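# Remove one staple stick and set it legs-down on the table

## Task

Pull a single stick of staples out of the staple box and set it down on the table top with its legs pointing downward, far enough away that it is clear of both the box's tray and its sleeve.

## Robot and tools

ROBOT. Two arms share the table: left_arm, whose base sits near (+0.003, +0.293, 0) m, and right_arm, near (+0.016, -0.330, 0) m. Each ends in a two-finger gripper with a wrist camera (cam_left_wrist, cam_right_wrist). Two fixed cameras, cam_head_left and cam_head_right, look down from a stand behind the arms. All four images are 896x504.

FRAME. Everything uses the scene frame: origin at table-top height halfway between the arms' nominal bases, +x forward over the table, +y toward left_arm, +z up. Camera names do not tell you image left or right. In a gripper's own axes the fingers point along +z and close along y. end_effector_position is the spot between the finger pads, roughly 1 cm back from the tips; printed positions and orientations can be a few cm off, more at long reach.

ROW LAYOUT. Every row, in execute_actions or move, is one flat list of 14 numbers, each in [-1, 1]: left_arm dx, dy, dz, rx, ry, rz, opening, then right_arm in the same order. Both arms always appear. dx, dy, dz are offsets (not poses) along scene axes, measured from that arm's Hand target at the start of the action or move; 1.0 equals 0.6 m. rx, ry, rz form one rotation vector applied about the Hand target's position; 1.0 equals 180 degrees. opening is absolute: +1 fully open (0.094 m), -1 shut. Six zeros re-request the current Hand target; the opening is always obeyed, so repeat the present opening to leave a gripper alone (0 means half open).

execute_actions: actions is a list of actions; each action is up to 15 rows, one per 1/30 s control step, and a shorter action keeps its last row for the remaining steps. All rows of an action count from the action's starting Hand target, and each new action starts from the updated one, so repeating an offset moves further. cameras: list of names, ["all"], or []; an empty actions list returns images and the full state.

move: target is one 14-number row or a list of up to 15 rows, every row an offset from the same starting Hand targets. speed: m/s, 0.002 to 2.9, default 0.25 (rotation capped at twice that in rad/s); one value or one per target. blend: corner-rounding radius in m per target; 0 stops at each. opening_speed: rate of opening change per second on the -1..1 scale, at least 0.2; use it to close gently. grip_force: newtons per finger pad, 10 to 50, one value or one per arm; it persists, and low values close slowly. blocking=false returns after about 0.5 s while the move continues. A move is capped at 10 s and does not avoid obstacles or the other arm. Its extra result line reports the ending (done, off_target, moving, held, fault) and limits such as paced (pose clipped) or held (steps withheld).

wait: seconds 0 to 10; arms keep their last command. stop: brakes a running move. zoom_image: camera plus region [x0, y0, x1, y1] in that image's pixels, at most 504 wide and tall, from the newest images. finished_scene: scene = the current scene's number; ends the scene irreversibly, so make no further calls in that reply, and only call it when the stick rests legs-down on its own.

RESULTS. Hand target is the last commanded pose after clipping; the gripper often rests short of it by up to a few cm, and the next command re-requests it. Tool commands lists current openings. grip_measured is the measured opening on the command scale (reads slightly wide when empty, a little narrower than a hard part when squeezing); the last Joint positions entry is the opening in metres. grip_effort_nm is gripper motor effort, negative closing, and does not return to zero at rest. Joint torques include gravity and wrap at ±28 N m on joints 1-3. Joint ranges (rad): waist -2.618 to 3.054, shoulder 0 to 3.142, elbow 0 to 3.142 (straight 2.901), wrist pitch and yaw -1.571 to 1.571, wrist roll -2.094 to 2.094. The commanded orientation is limited each step to 40 degrees from the measured one.

CAUTIONS. Do not drop the stick or release it while it moves; nothing may end up off the table. Approach the box and table slowly: faster moves and targets set deep past contact press harder. A blocked arm keeps pushing until you command its target back. Keep the arms and grippers apart and never close one gripper on the other's fingers. Avoid strain on the wrist camera cables and paths passing near an arm's own base. Staples can bend: close with opening_speed and moderate grip_force. Holding loads with an outstretched arm heats motors: MOTOR HOT appears at 75 °C, at 90 °C the arm folds and idles. Loose objects may get an occasional small push.

Each tool is called after "Request:" by a JSON object that holds its "method" and its "body", one argument or row to a line.

## Session

Request:
{"method": "execute_actions", "body": {
  "actions": []
}}

Scene clock: 0.00 s.
left_arm: end_effector_position=(+0.4159, +0.2907, +0.1034) grip_measured=+1.000 grip_effort_nm=n/a end_effector_quat_wxyz=(+0.577, -0.021, +0.815, +0.039) | right_arm: end_effector_position=(+0.4030, -0.3287, +0.1038) grip_measured=+1.000 grip_effort_nm=n/a end_effector_quat_wxyz=(+0.586, -0.009, +0.810, -0.013)
Joint positions: left_arm=[-0.074 1.569 0.439 0.789 -0.165 -0.017 0.094] | right_arm=[0.066 1.472 0.322 0.833 0.02 -0.027 0.094]
Joint velocities: within noise
Joint torques (N m): no reading
Motor temperatures (°C): left_arm=[39 38 44 40 34 36 34] | right_arm=[34 36 44 41 35 35 37]
Heat: left arm: 44 °C; right arm: 44 °C.
Hand target: left_arm +0.4175, +0.2916, +0.1084; +0.583, -0.026, +0.811, +0.039 | right_arm +0.4044, -0.3276, +0.1074; +0.590, -0.008, +0.807, -0.010
Tool commands: left_gripper/opening=+1.0 right_gripper/opening=+1.0

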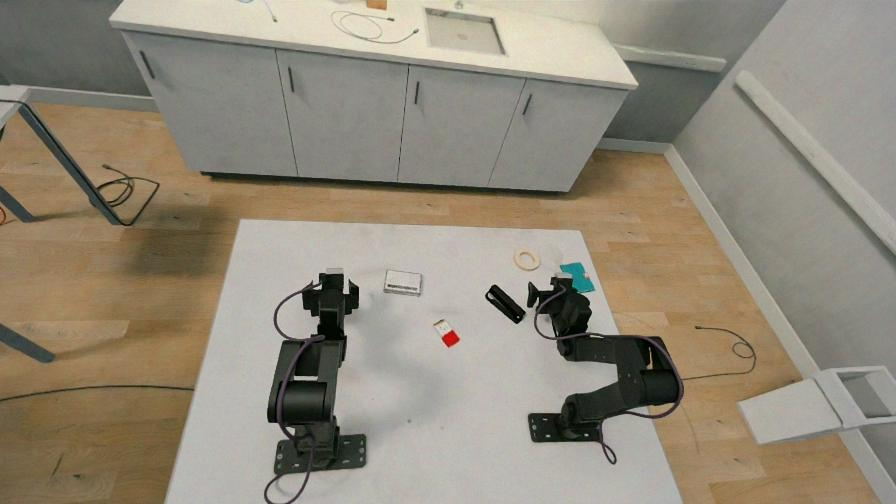

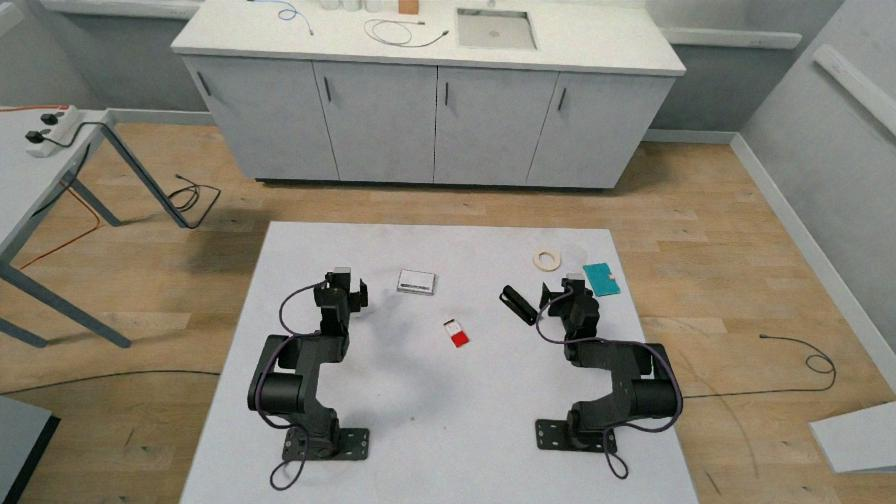

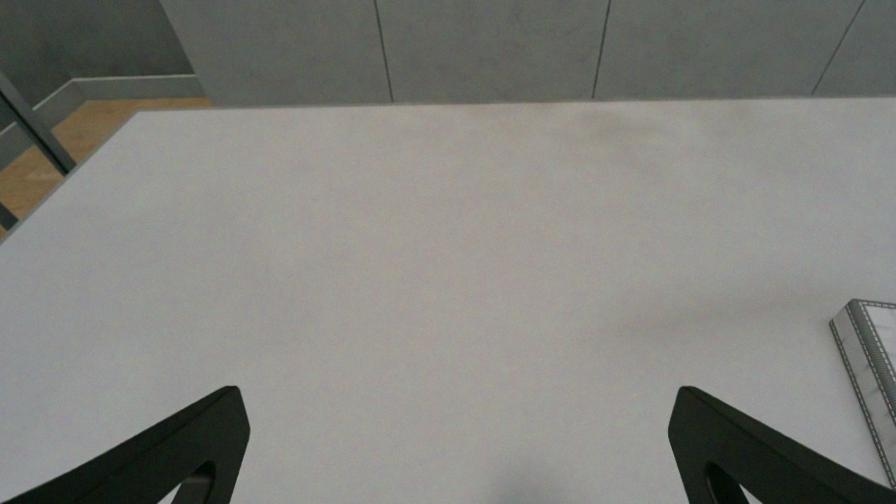

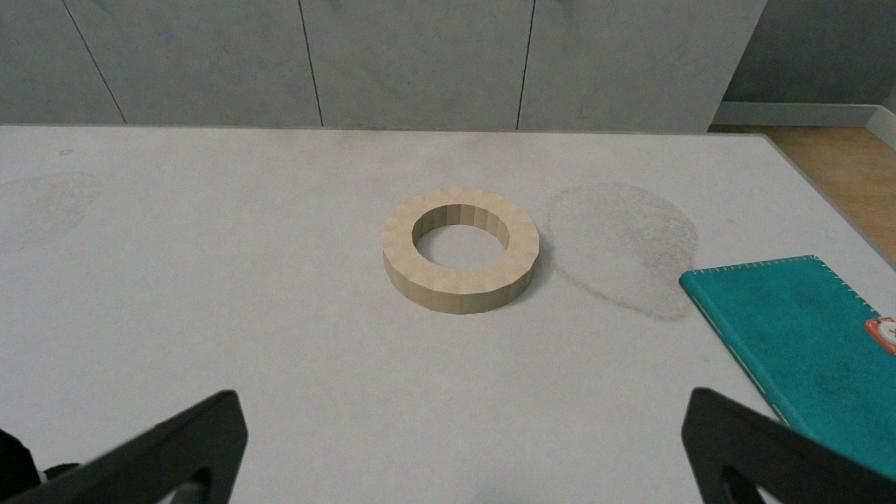

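Request:
{"method": "zoom_image", "body": {
  "camera": "cam_head_right",
  "region": [380, 250, 480, 360]
}}

Request:
{"method": "zoom_image", "body": {
  "camera": "cam_head_left",
  "region": [370, 260, 470, 360]
}}

Scaled by 4.582 from the camera's 896x504 image, which has a finer 1280x720 frame.

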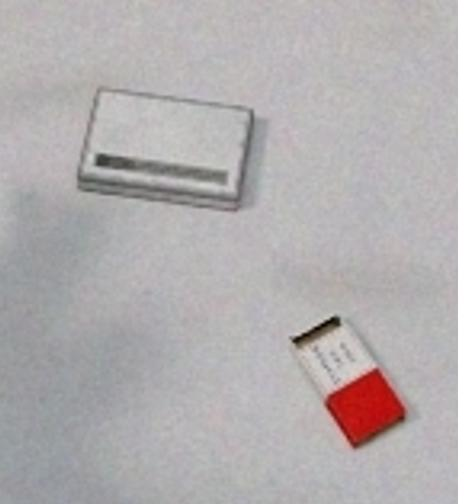

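Scaled by 5.040 from the camera's 896x504 image, which has a finer 1280x720 frame.

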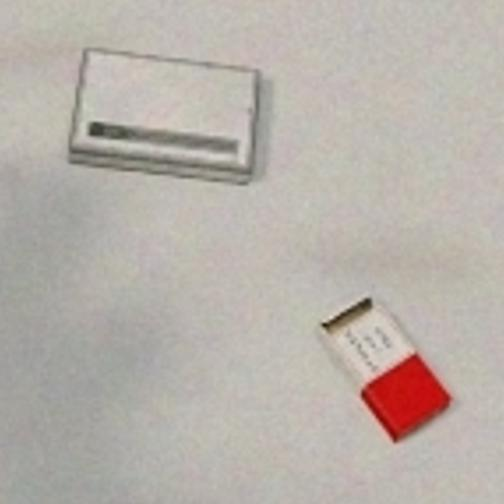

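Request:
{"method": "move", "body": {
  "target": [0,0,0,0,0,0,1,-0.232,0.46,0.08,0,0.235,0,1],
  "cameras": ["all"]
}}

Scene clock: 5.10 s.
left_arm: end_effector_position=(+0.4159, +0.2907, +0.1034) grip_measured=+1.000 grip_effort_nm=-0.01 end_effector_quat_wxyz=(+0.577, -0.021, +0.815, +0.039) | right_arm: end_effector_position=(+0.2616, -0.0539, +0.1494) grip_measured=+1.000 grip_effort_nm=-0.02 end_effector_quat_wxyz=(+0.259, -0.023, +0.966, -0.007)
Joint positions: left_arm=[-0.074 1.569 0.439 0.789 -0.165 -0.017 0.094] | right_arm=[1.112 1.668 1.395 -1.022 0.451 0.944 0.094]
Joint torques (N m): left_arm=[-0.14 -5.59 4.77 1.99 0 -0.08] | right_arm=[-0.49 -6.16 9.42 0.51 0.25 0.18]
Heat: left arm: 44 °C; right arm: 45 °C.
Hand target: left_arm +0.4175, +0.2916, +0.1084; +0.583, -0.026, +0.811, +0.039 | right_arm +0.2652, -0.0516, +0.1555; +0.259, -0.011, +0.966, -0.006
Off the commanded pose: left_arm 0.005 m, 1 deg | right_arm 0.007 m, 1 deg.
move: done
camera_calibration:
cam_right_wrist: T_world_to_cam=[[0.0375563, -0.999272, 0.00673911, -0.0640635], [-0.994884, -0.0380226, -0.0935959, 0.310135], [0.093784, -0.00318951, -0.995587, 0.206437], [0, 0, 0, 1]] pos_world=[0.291594, -0.0515663, 0.234986]

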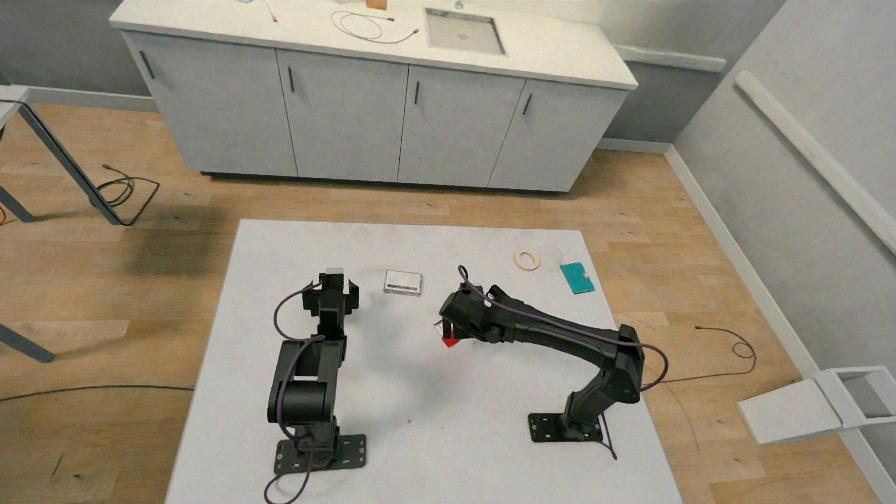

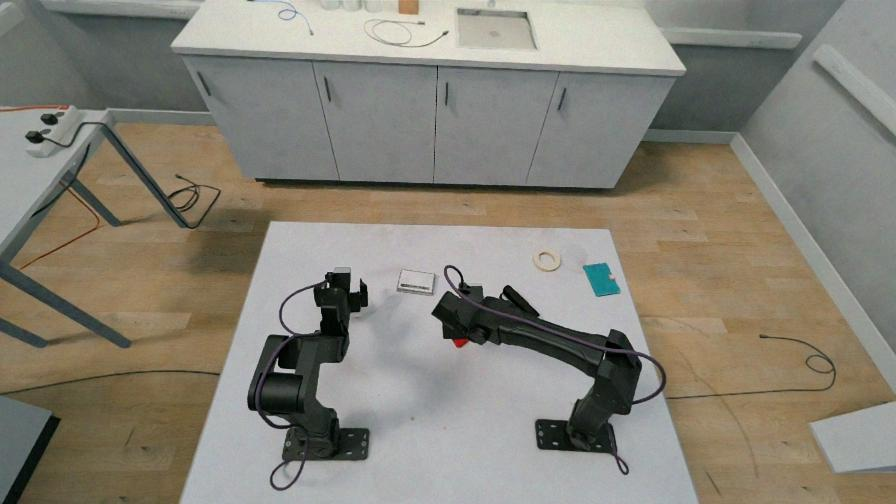

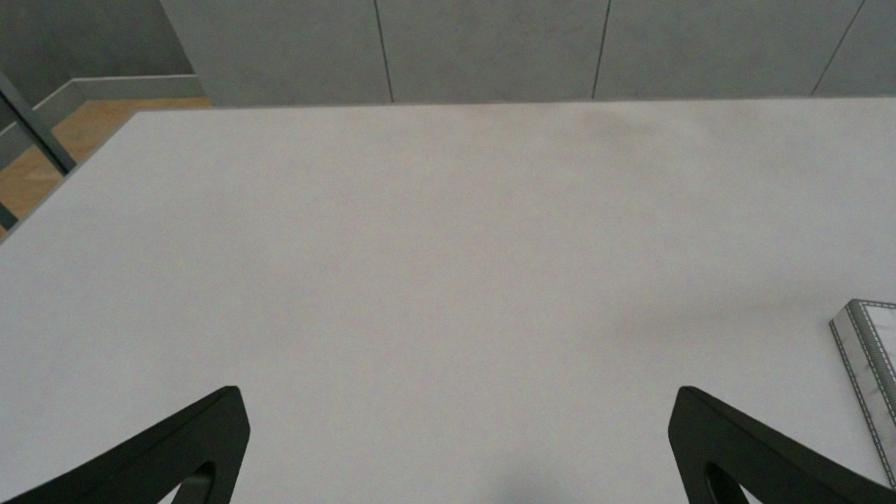

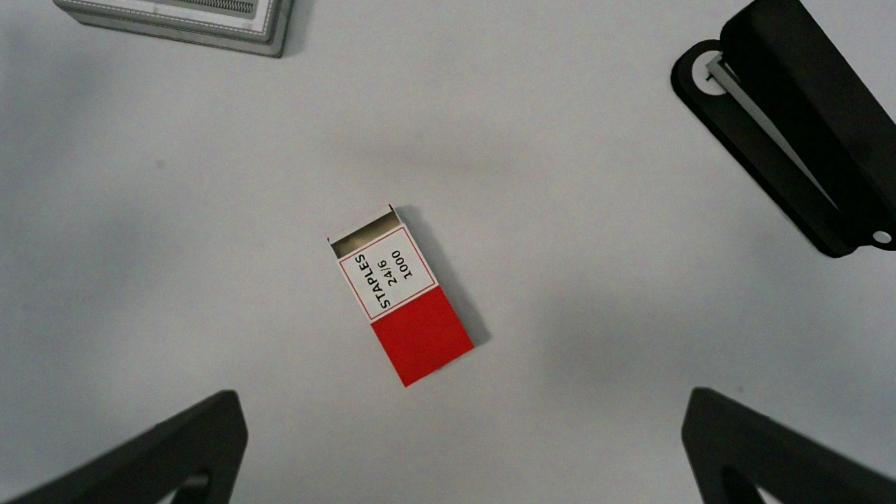

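Request:
{"method": "zoom_image", "body": {
  "camera": "cam_right_wrist",
  "region": [310, 190, 510, 400]
}}

Scaled by 2.400 from the camera's 896x504 image, which has a finer 1280x720 frame.

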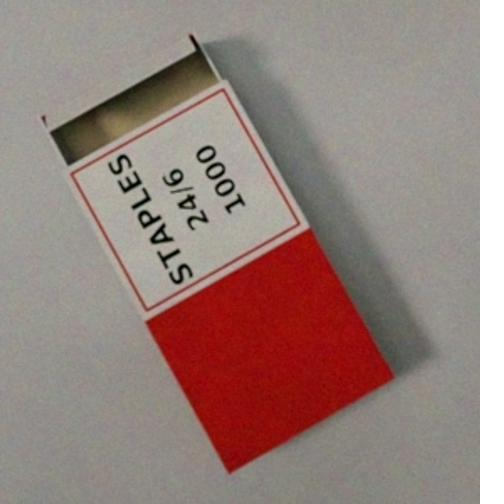

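Request:
{"method": "move", "body": {
  "target": [0,0,0,0,0,0,1,-0.060,-0.025,-0.133,0.023,-0.081,0.177,1],
  "cameras": ["cam_right_wrist","cam_head_right"]
}}

Scene clock: 10.60 s.
left_arm: end_effector_position=(+0.4159, +0.2907, +0.1034) grip_measured=+1.000 grip_effort_nm=-0.01 end_effector_quat_wxyz=(+0.577, -0.021, +0.815, +0.039) | right_arm: end_effector_position=(+0.2278, -0.0670, +0.0740) grip_measured=+1.000 grip_effort_nm=-0.02 end_effector_quat_wxyz=(+0.358, -0.270, +0.890, +0.086)
Joint positions: left_arm=[-0.074 1.569 0.439 0.789 -0.165 -0.017 0.094] | right_arm=[1.14 1.332 0.619 -0.183 0.368 0.363 0.094]
Joint torques (N m): left_arm=[-0.1 -5.56 4.75 2 0.05 -0.05] | right_arm=[-0.51 -5.59 3.97 1.78 0.07 -0.12]
Heat: left arm: 45 °C; right arm: 45 °C.
Hand target: left_arm +0.4175, +0.2916, +0.1084; +0.583, -0.026, +0.811, +0.039 | right_arm +0.2292, -0.0666, +0.0756; +0.370, -0.265, +0.885, +0.098
Off the commanded pose: left_arm 0.005 m, 1 deg | right_arm 0.002 m, 2 deg.
move: done
camera_calibration:
cam_right_wrist: T_world_to_cam=[[0.543512, -0.839101, 0.0224636, -0.181061], [-0.791656, -0.521311, -0.318615, 0.206961], [0.27906, 0.155387, -0.947618, 0.0992857], [0, 0, 0, 1]] pos_world=[0.234544, -0.0594651, 0.164093]
Images, in order (width x height): cam_head_right 896x504, cam_right_wrist 896x504.

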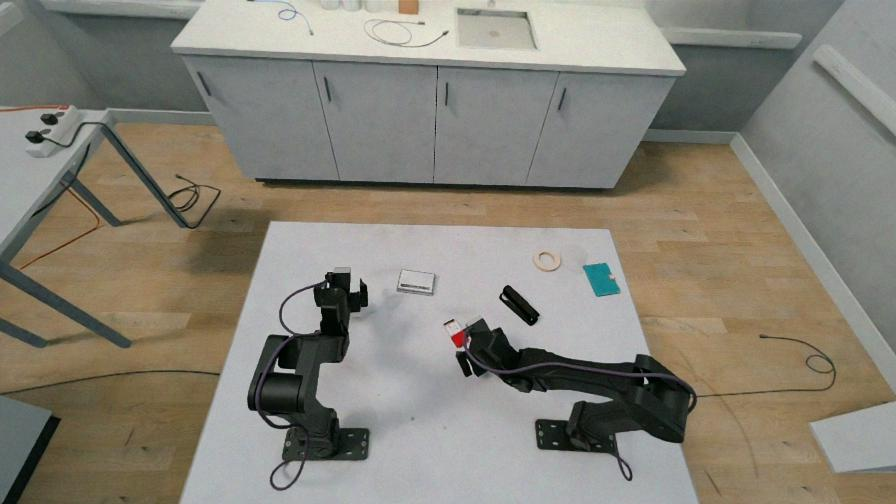

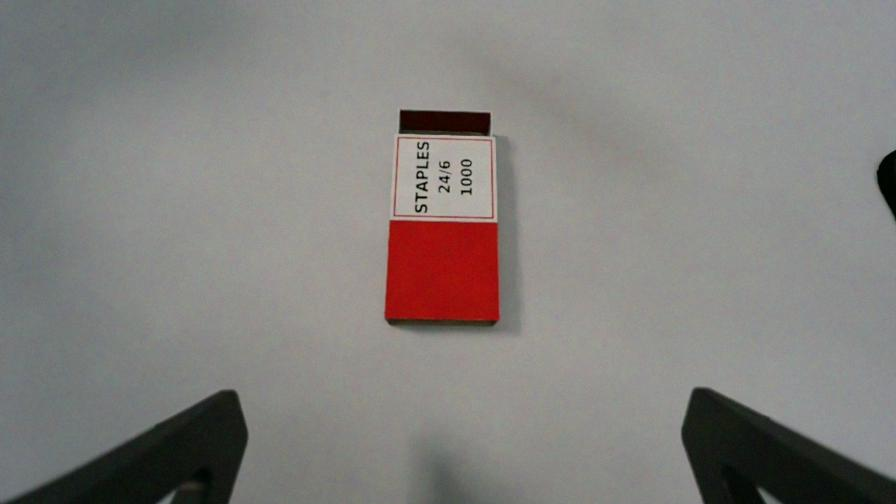

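Request:
{"method": "move", "body": {
  "target": [0,0,0,0,0,0,1,0.0738,0.0567,-0.084,0,0,0,1],
  "speed": 0.1,
  "cameras": ["cam_right_wrist"]
}}

Scene clock: 14.37 s.
left_arm: end_effector_position=(+0.4159, +0.2907, +0.1034) grip_measured=+1.000 grip_effort_nm=-0.01 end_effector_quat_wxyz=(+0.577, -0.021, +0.815, +0.039) | right_arm: end_effector_position=(+0.2654, -0.0442, +0.0186) grip_measured=+1.000 grip_effort_nm=-0.02 end_effector_quat_wxyz=(+0.357, -0.263, +0.892, +0.087)
Joint positions: left_arm=[-0.074 1.569 0.439 0.789 -0.165 -0.017 0.094] | right_arm=[1.057 1.65 0.63 0.144 0.317 0.31 0.094]
Joint torques (N m): left_arm=[0.08 -5.59 4.83 1.98 -0.02 0.01] | right_arm=[-0.54 -4.83 7.17 1.66 0.04 -0.13]
Heat: left arm: 45 °C; right arm: 46 °C.
Hand target: left_arm +0.4175, +0.2916, +0.1084; +0.583, -0.026, +0.811, +0.039 | right_arm +0.2735, -0.0326, +0.0253; +0.370, -0.265, +0.885, +0.098
Off the commanded pose: left_arm 0.005 m, 1 deg | right_arm 0.016 m, 2 deg.
move: off_target (right_arm)
camera_calibration:
cam_right_wrist: T_world_to_cam=[[0.532303, -0.846431, 0.014452, -0.178367], [-0.800542, -0.508849, -0.316553, 0.233724], [0.275294, 0.156933, -0.948465, 0.033958], [0, 0, 0, 1]] pos_world=[0.272703, -0.0373741, 0.108772]
Images, in order (width x height): cam_right_wrist 896x504.

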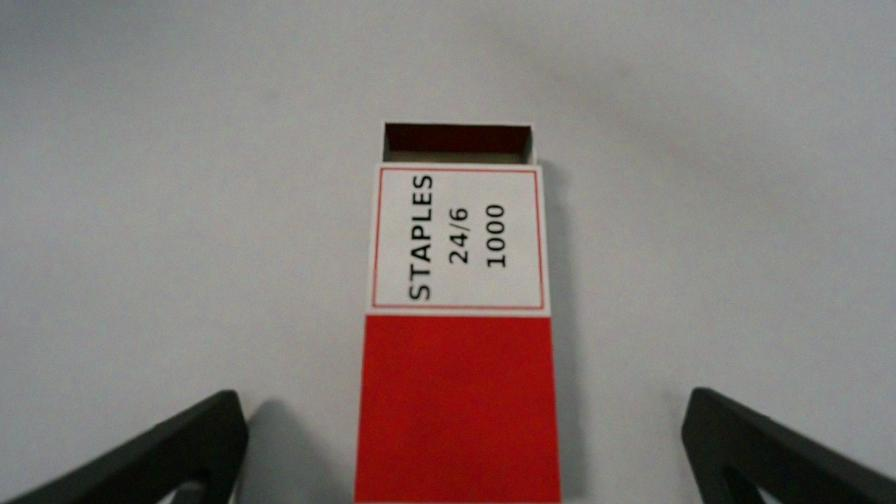

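Request:
{"method": "move", "body": {
  "target": [0,0,0,0,0,0,1,0.01,0.011,0.008,0,0,0,1],
  "speed": 0.1,
  "cameras": ["cam_right_wrist"]
}}

Scene clock: 15.80 s.
left_arm: end_effector_position=(+0.4159, +0.2907, +0.1034) grip_measured=+1.000 grip_effort_nm=-0.01 end_effector_quat_wxyz=(+0.577, -0.021, +0.815, +0.039) | right_arm: end_effector_position=(+0.2718, -0.0353, +0.0231) grip_measured=+1.000 grip_effort_nm=-0.02 end_effector_quat_wxyz=(+0.362, -0.268, +0.888, +0.090)
Joint positions: left_arm=[-0.074 1.569 0.439 0.789 -0.165 -0.017 0.094] | right_arm=[1.052 1.671 0.666 0.144 0.31 0.292 0.094]
Joint torques (N m): left_arm=[-0.1 -5.48 4.62 1.96 0.01 -0.02] | right_arm=[-0.53 -5.44 7.95 1.45 0.04 -0.11]
Motor temperatures (°C): left_arm=[39 39 45 45 34 36 34] | right_arm=[34 36 46 43 35 35 37]
Heat: left arm: 45 °C; right arm: 46 °C.
Hand target: left_arm +0.4175, +0.2916, +0.1084; +0.583, -0.026, +0.811, +0.039 | right_arm +0.2795, -0.0260, +0.0301; +0.370, -0.265, +0.885, +0.098
Off the commanded pose: left_arm 0.005 m, 1 deg | right_arm 0.014 m, 1 deg.
move: off_target (right_arm)
camera_calibration:
cam_right_wrist: T_world_to_cam=[[0.543371, -0.839353, 0.0152896, -0.177062], [-0.790477, -0.517693, -0.327323, 0.242047], [0.282655, 0.165772, -0.944789, 0.0331914], [0, 0, 0, 1]] pos_world=[0.278161, -0.0288135, 0.113294]
Images, in order (width x height): cam_right_wrist 896x504.

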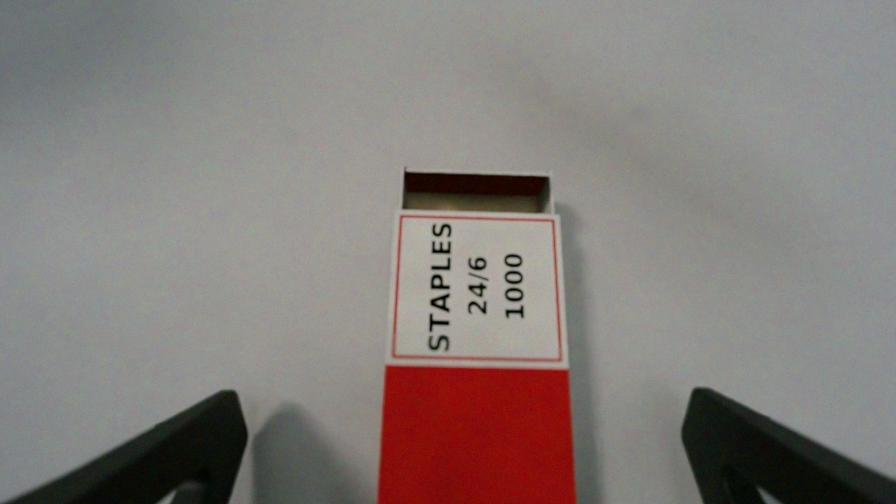

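Request:
{"method": "move", "body": {
  "target": [-0.096,-0.36,0.11,-0.104,0.419,0.131,1,0.002,-0.003,0,0,0,0,-0.36],
  "grip_force": [50,20],
  "opening_speed": 0.4,
  "cameras": ["all"]
}}

Scene clock: 28.30 s.
left_arm: end_effector_position=(+0.3605, +0.0773, +0.1777) grip_measured=+1.000 grip_effort_nm=-0.01 end_effector_quat_wxyz=(+0.029, -0.232, +0.971, -0.050) | right_arm: end_effector_position=(+0.2728, -0.0361, +0.0229) grip_measured=-0.227 grip_effort_nm=-0.50 end_effector_quat_wxyz=(+0.361, -0.270, +0.888, +0.090)
Joint positions: left_arm=[-0.526 2.09 2.168 -1.538 0.032 -1.002 0.094] | right_arm=[1.046 1.671 0.666 0.144 0.305 0.286 0.036]
Joint torques (N m): left_arm=[-0.47 -7.98 7.06 0.06 0.12 -0.12] | right_arm=[-0.7 -5.57 7.53 1.47 0.04 -0.08]
Heat: left arm: 47 °C; right arm: 46 °C.
Hand target: left_arm +0.3599, +0.0755, +0.1745; -0.059, -0.237, +0.969, +0.034 | right_arm +0.2807, -0.0278, +0.0301; +0.370, -0.265, +0.885, +0.098
Off the commanded pose: left_arm 0.004 m, 14 deg | right_arm 0.014 m, 2 deg.
joint sent to its limit (left arm) — joint 4 (wrist pitch), lower limit. The joint targets are off in orientation, not in position.
grip_force (N): 50, 20
move: off_target (left_arm, right_arm)
camera_calibration:
cam_left_wrist: T_world_to_cam=[[0.439174, -0.891503, 0.111121, -0.107793], [-0.838972, -0.362734, 0.405648, 0.295634], [-0.321329, -0.271378, -0.907249, 0.387567], [0, 0, 0, 1]] pos_world=[0.419905, 0.116315, 0.243675]
cam_right_wrist: T_world_to_cam=[[0.545195, -0.838151, 0.0162796, -0.178692], [-0.789614, -0.519952, -0.325822, 0.241982], [0.281552, 0.164782, -0.945291, 0.0331549], [0, 0, 0, 1]] pos_world=[0.27916, -0.0294157, 0.113093]

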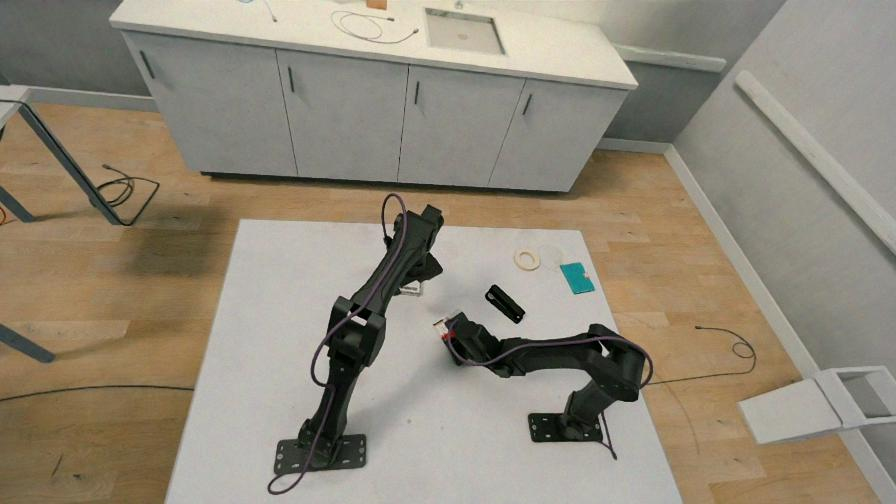

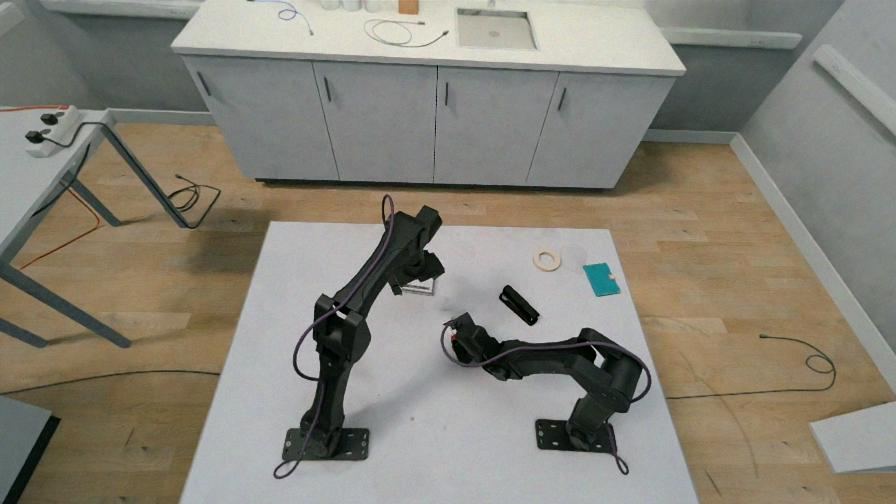

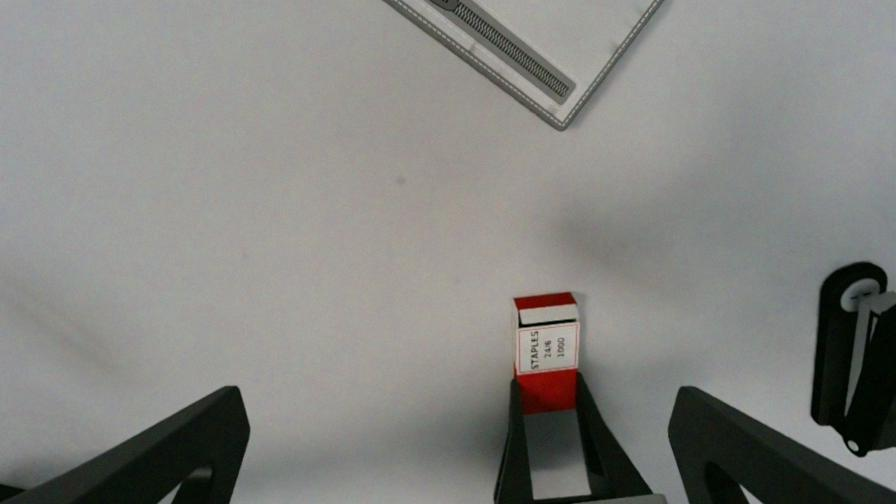

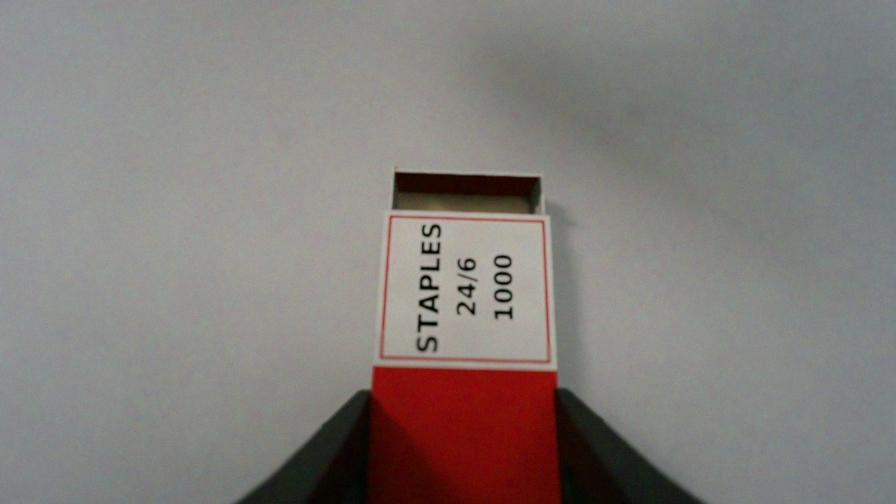

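Request:
{"method": "move", "body": {
  "target": [-0.038,-0.156,-0.09,0.02,-0.033,0,0.2,0,0,0,0,0,0,-0.36],
  "speed": 0.15,
  "cameras": ["all"]
}}

Scene clock: 31.03 s.
left_arm: end_effector_position=(+0.3332, -0.0217, +0.1228) grip_measured=+0.202 grip_effort_nm=-0.11 end_effector_quat_wxyz=(+0.023, -0.230, +0.973, -0.011) | right_arm: end_effector_position=(+0.2728, -0.0361, +0.0229) grip_measured=-0.227 grip_effort_nm=-0.50 end_effector_quat_wxyz=(+0.361, -0.270, +0.888, +0.090)
Joint positions: left_arm=[-0.768 2.331 2.345 -1.541 -0.027 -1.238 0.056] | right_arm=[1.046 1.671 0.666 0.144 0.305 0.286 0.036]
Joint torques (N m): left_arm=[0.16 -9.96 7.12 0.04 -0.19 -0.17] | right_arm=[-0.7 -5.64 7.6 1.46 0.02 -0.08]
Heat: left arm: 47 °C; right arm: 46 °C.
Hand target: left_arm +0.3371, -0.0181, +0.1205; -0.001, -0.240, +0.969, +0.052 | right_arm +0.2807, -0.0278, +0.0301; +0.370, -0.265, +0.885, +0.098
Off the commanded pose: left_arm 0.006 m, 8 deg | right_arm 0.014 m, 2 deg.
joint sent to its limit (left arm) — joint 4 (wrist pitch), lower limit. The joint targets are off in orientation, not in position.
grip_force (N): 50, 20
move: off_target (left_arm, right_arm)
camera_calibration:
cam_left_wrist: T_world_to_cam=[[0.439454, -0.897655, 0.0330975, -0.168692], [-0.827781, -0.390389, 0.402957, 0.254974], [-0.348795, -0.204478, -0.91462, 0.313647], [0, 0, 0, 1]] pos_world=[0.394594, 0.0122458, 0.189708]
cam_right_wrist: T_world_to_cam=[[0.545195, -0.838151, 0.0162796, -0.178692], [-0.789614, -0.519952, -0.325822, 0.241982], [0.281552, 0.164782, -0.945291, 0.0331549], [0, 0, 0, 1]] pos_world=[0.27916, -0.0294157, 0.113093]

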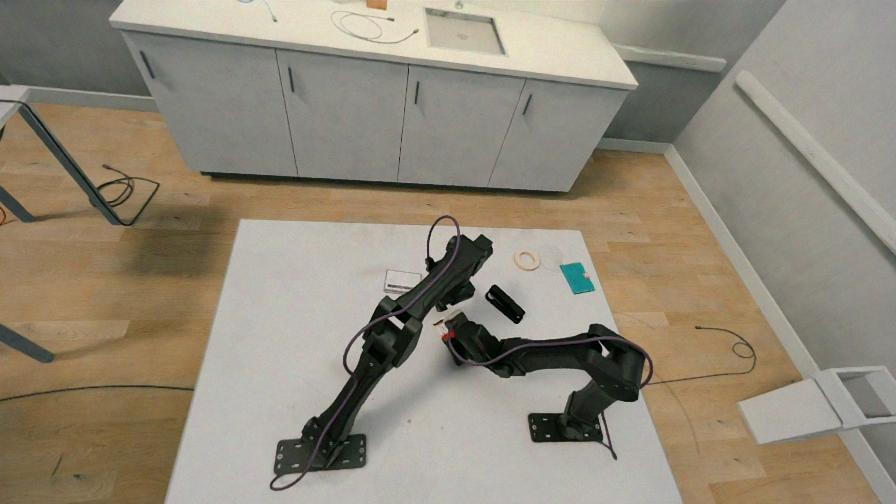

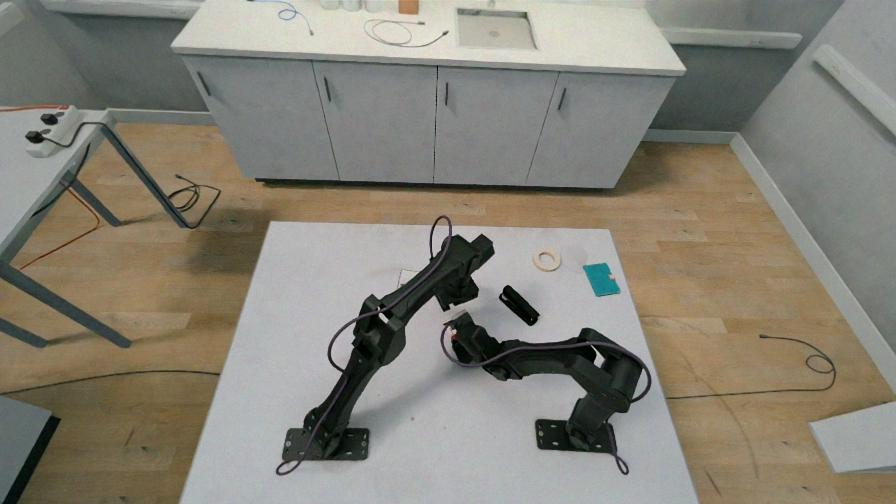

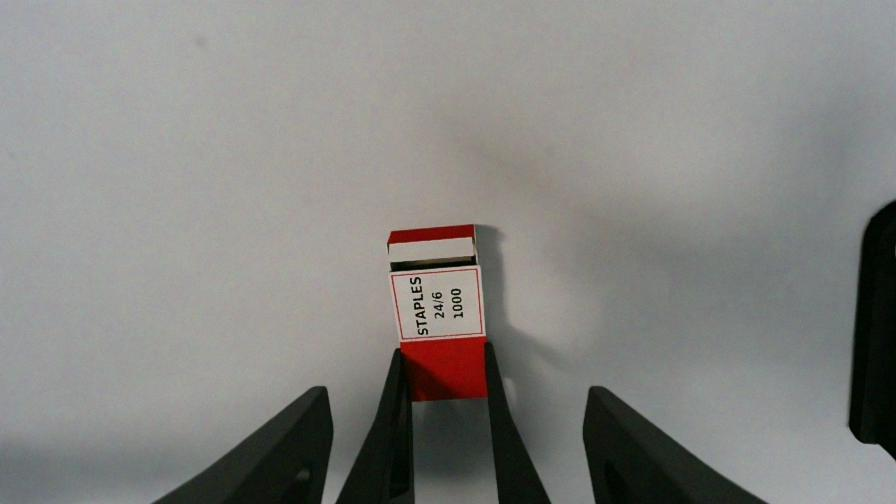

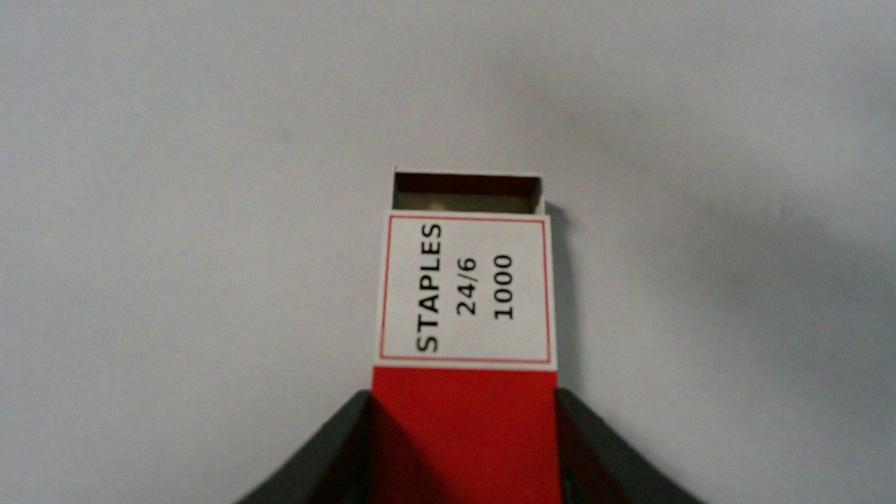

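Request:
{"method": "zoom_image", "body": {
  "camera": "cam_left_wrist",
  "region": [370, 210, 510, 300]
}}

Request:
{"method": "zoom_image", "body": {
  "camera": "cam_right_wrist",
  "region": [370, 150, 570, 280]
}}

Scaled by 3.600 from the camera's 896x504 image, which has a finer 1280x720 frame.

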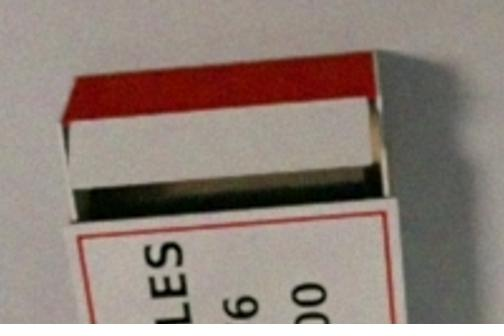

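Scaled by 2.520 from the camera's 896x504 image, which has a finer 1280x720 frame.

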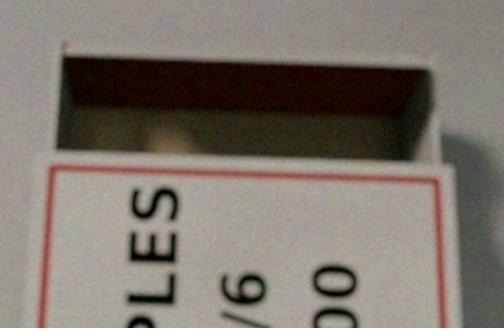

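Request:
{"method": "move", "body": {
  "target": [-0.003,0.002,-0.135,0,0,0.033,0.5,0,0,0,0,0,0,-0.36],
  "speed": 0.1,
  "cameras": ["cam_left_wrist","cam_right_wrist"]
}}

Scene clock: 36.77 s.
left_arm: end_effector_position=(+0.3287, -0.0188, +0.0784) grip_measured=+0.498 grip_effort_nm=0.09 end_effector_quat_wxyz=(-0.003, -0.276, +0.961, +0.026) | right_arm: end_effector_position=(+0.2725, -0.0358, +0.0226) grip_measured=-0.227 grip_effort_nm=-0.50 end_effector_quat_wxyz=(+0.359, -0.265, +0.890, +0.094)
Joint positions: left_arm=[-0.768 2.392 2.271 -1.498 -0.02 -1.334 0.07] | right_arm=[1.044 1.671 0.666 0.144 0.298 0.297 0.036]
Joint torques (N m): left_arm=[0.28 -7.82 1.69 0.61 -0.15 -0.26] | right_arm=[-0.5 -5.59 7.62 1.45 0.09 -0.09]
Motor temperatures (°C): left_arm=[38 44 47 43 34 36 34] | right_arm=[34 37 46 45 34 35 37]
Heat: left arm: 47 °C; right arm: 46 °C.
Hand target: left_arm +0.3353, -0.0169, +0.0396; -0.004, -0.290, +0.956, +0.052 | right_arm +0.2807, -0.0278, +0.0301; +0.370, -0.265, +0.885, +0.098
Off the commanded pose: left_arm 0.039 m, 3 deg | right_arm 0.014 m, 2 deg.
grip_force (N): 50, 20
move: off_target (left_arm, right_arm)
camera_calibration:
cam_left_wrist: T_world_to_cam=[[0.523515, -0.850551, -0.0499513, -0.182876], [-0.756953, -0.491215, 0.430963, 0.242937], [-0.391093, -0.187805, -0.900986, 0.285112], [0, 0, 0, 1]] pos_world=[0.391136, 0.0173348, 0.14305]
cam_right_wrist: T_world_to_cam=[[0.541012, -0.841007, 0.00357596, -0.176949], [-0.795061, -0.512832, -0.323852, 0.243532], [0.274196, 0.172365, -0.946101, 0.0351563], [0, 0, 0, 1]] pos_world=[0.279714, -0.0299842, 0.112762]
Images, in order (width x height): cam_left_wrist 896x504, cam_right_wrist 896x504.

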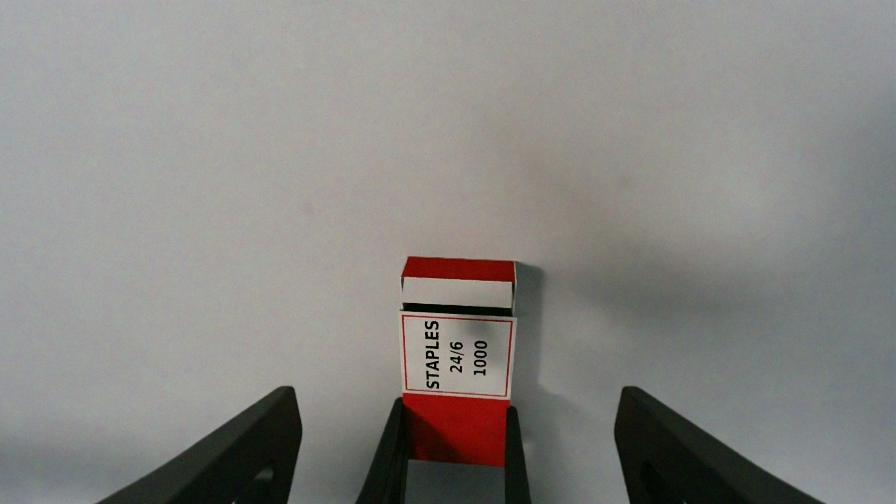

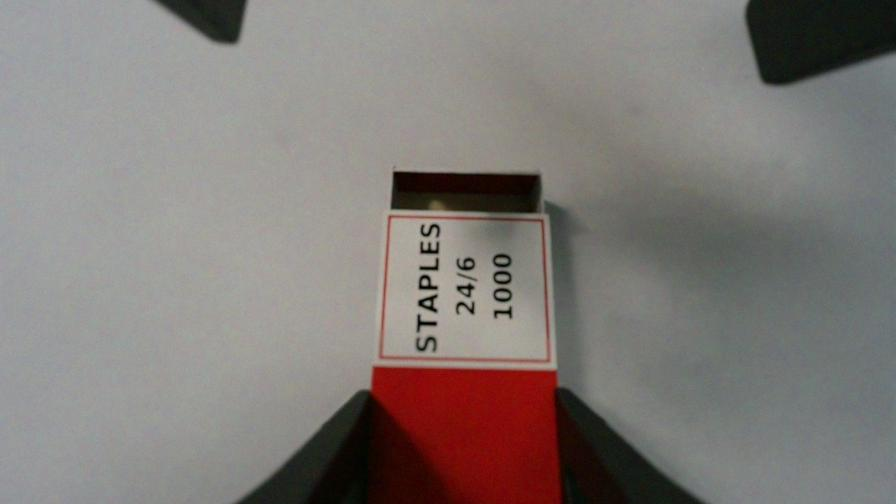

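Request:
{"method": "move", "body": {
  "target": [
    [0.0,0.0,0.2,0,0,0,0.5,0,0,0,0,0,0,-0.36],
    [0.0,0.25,0.22,-0.086,-0.122,-0.33,1,0,0,0,0,0,0,-0.36],
    [-0.142,0.265,0.2,-0.173,-0.244,-0.66,1,0,0,0,0,0,0,-0.36]
  ],
  "cameras": ["all"],
  "blend": [0,0.03,0]
}}

Scene clock: 46.70 s.
left_arm: end_effector_position=(+0.2595, +0.1451, +0.1609) grip_measured=+0.998 grip_effort_nm=0.10 end_effector_quat_wxyz=(+0.274, +0.660, +0.656, -0.241) | right_arm: end_effector_position=(+0.2725, -0.0358, +0.0226) grip_measured=-0.228 grip_effort_nm=-0.50 end_effector_quat_wxyz=(+0.359, -0.270, +0.889, +0.092)
Joint positions: left_arm=[-0.101 1.451 1.139 -1.104 0.734 1.41 0.094] | right_arm=[1.044 1.671 0.666 0.144 0.298 0.286 0.036]
Joint torques (N m): left_arm=[0.51 -4.08 3.86 0.11 0.85 0.08] | right_arm=[-0.47 -5.57 7.66 1.49 0.12 -0.09]
Heat: left arm: 46 °C; right arm: 46 °C.
Hand target: left_arm +0.2501, +0.1421, +0.1595; +0.270, +0.654, +0.653, -0.271 | right_arm +0.2807, -0.0278, +0.0301; +0.370, -0.265, +0.885, +0.098
Off the commanded pose: left_arm 0.010 m, 4 deg | right_arm 0.014 m, 2 deg.
grip_force (N): 50, 20
move: off_target (left_arm, right_arm); blend cut to 0 m at target 2; target 2's new opening was sent with left_arm's hand 0.010 m and 4 deg from that target
camera_calibration:
cam_left_wrist: T_world_to_cam=[[-0.998726, -0.00446444, -0.050272, 0.269191], [0.0101713, 0.957838, -0.287128, -0.0581617], [0.0494343, -0.287274, -0.956572, 0.272351], [0, 0, 0, 1]] pos_world=[0.255976, 0.135151, 0.257357]
cam_right_wrist: T_world_to_cam=[[0.547495, -0.836737, 0.0109388, -0.178765], [-0.78979, -0.521008, -0.323702, 0.241811], [0.276553, 0.168586, -0.946096, 0.0344017], [0, 0, 0, 1]] pos_world=[0.279339, -0.0293934, 0.112778]

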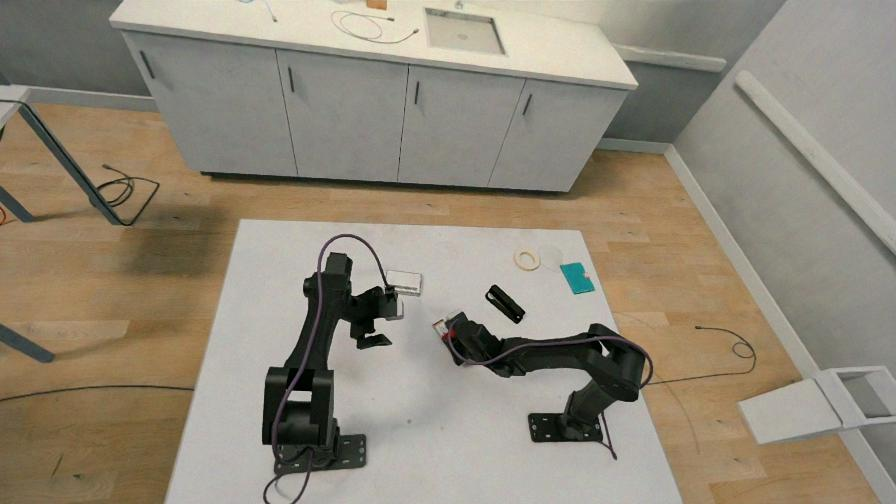

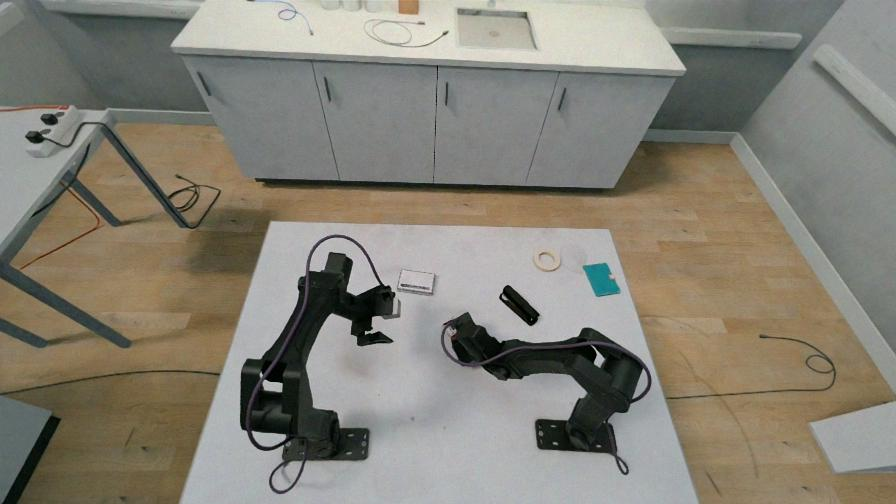

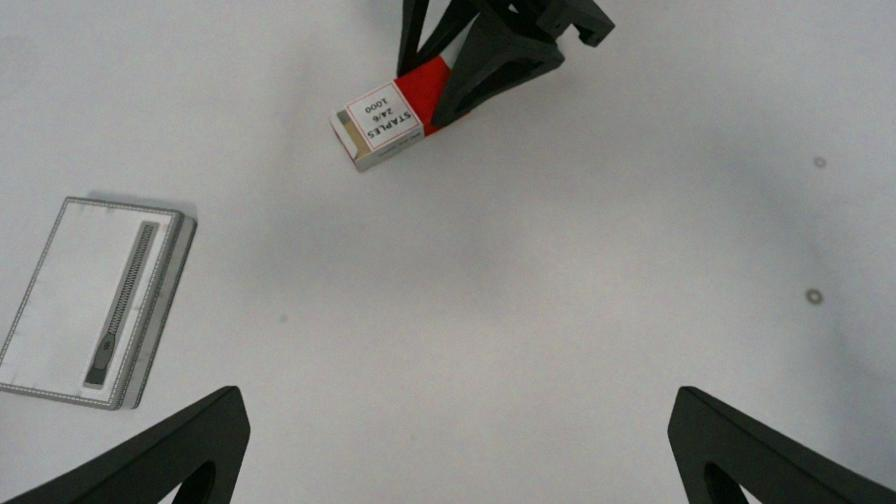

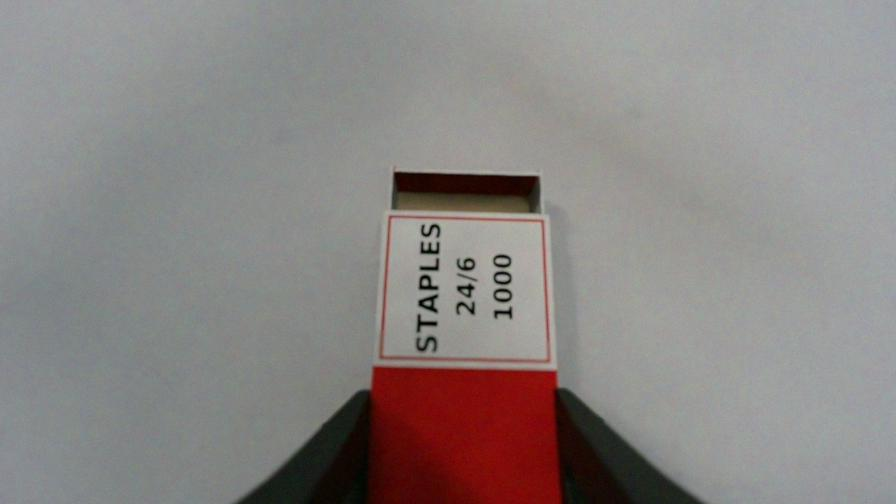

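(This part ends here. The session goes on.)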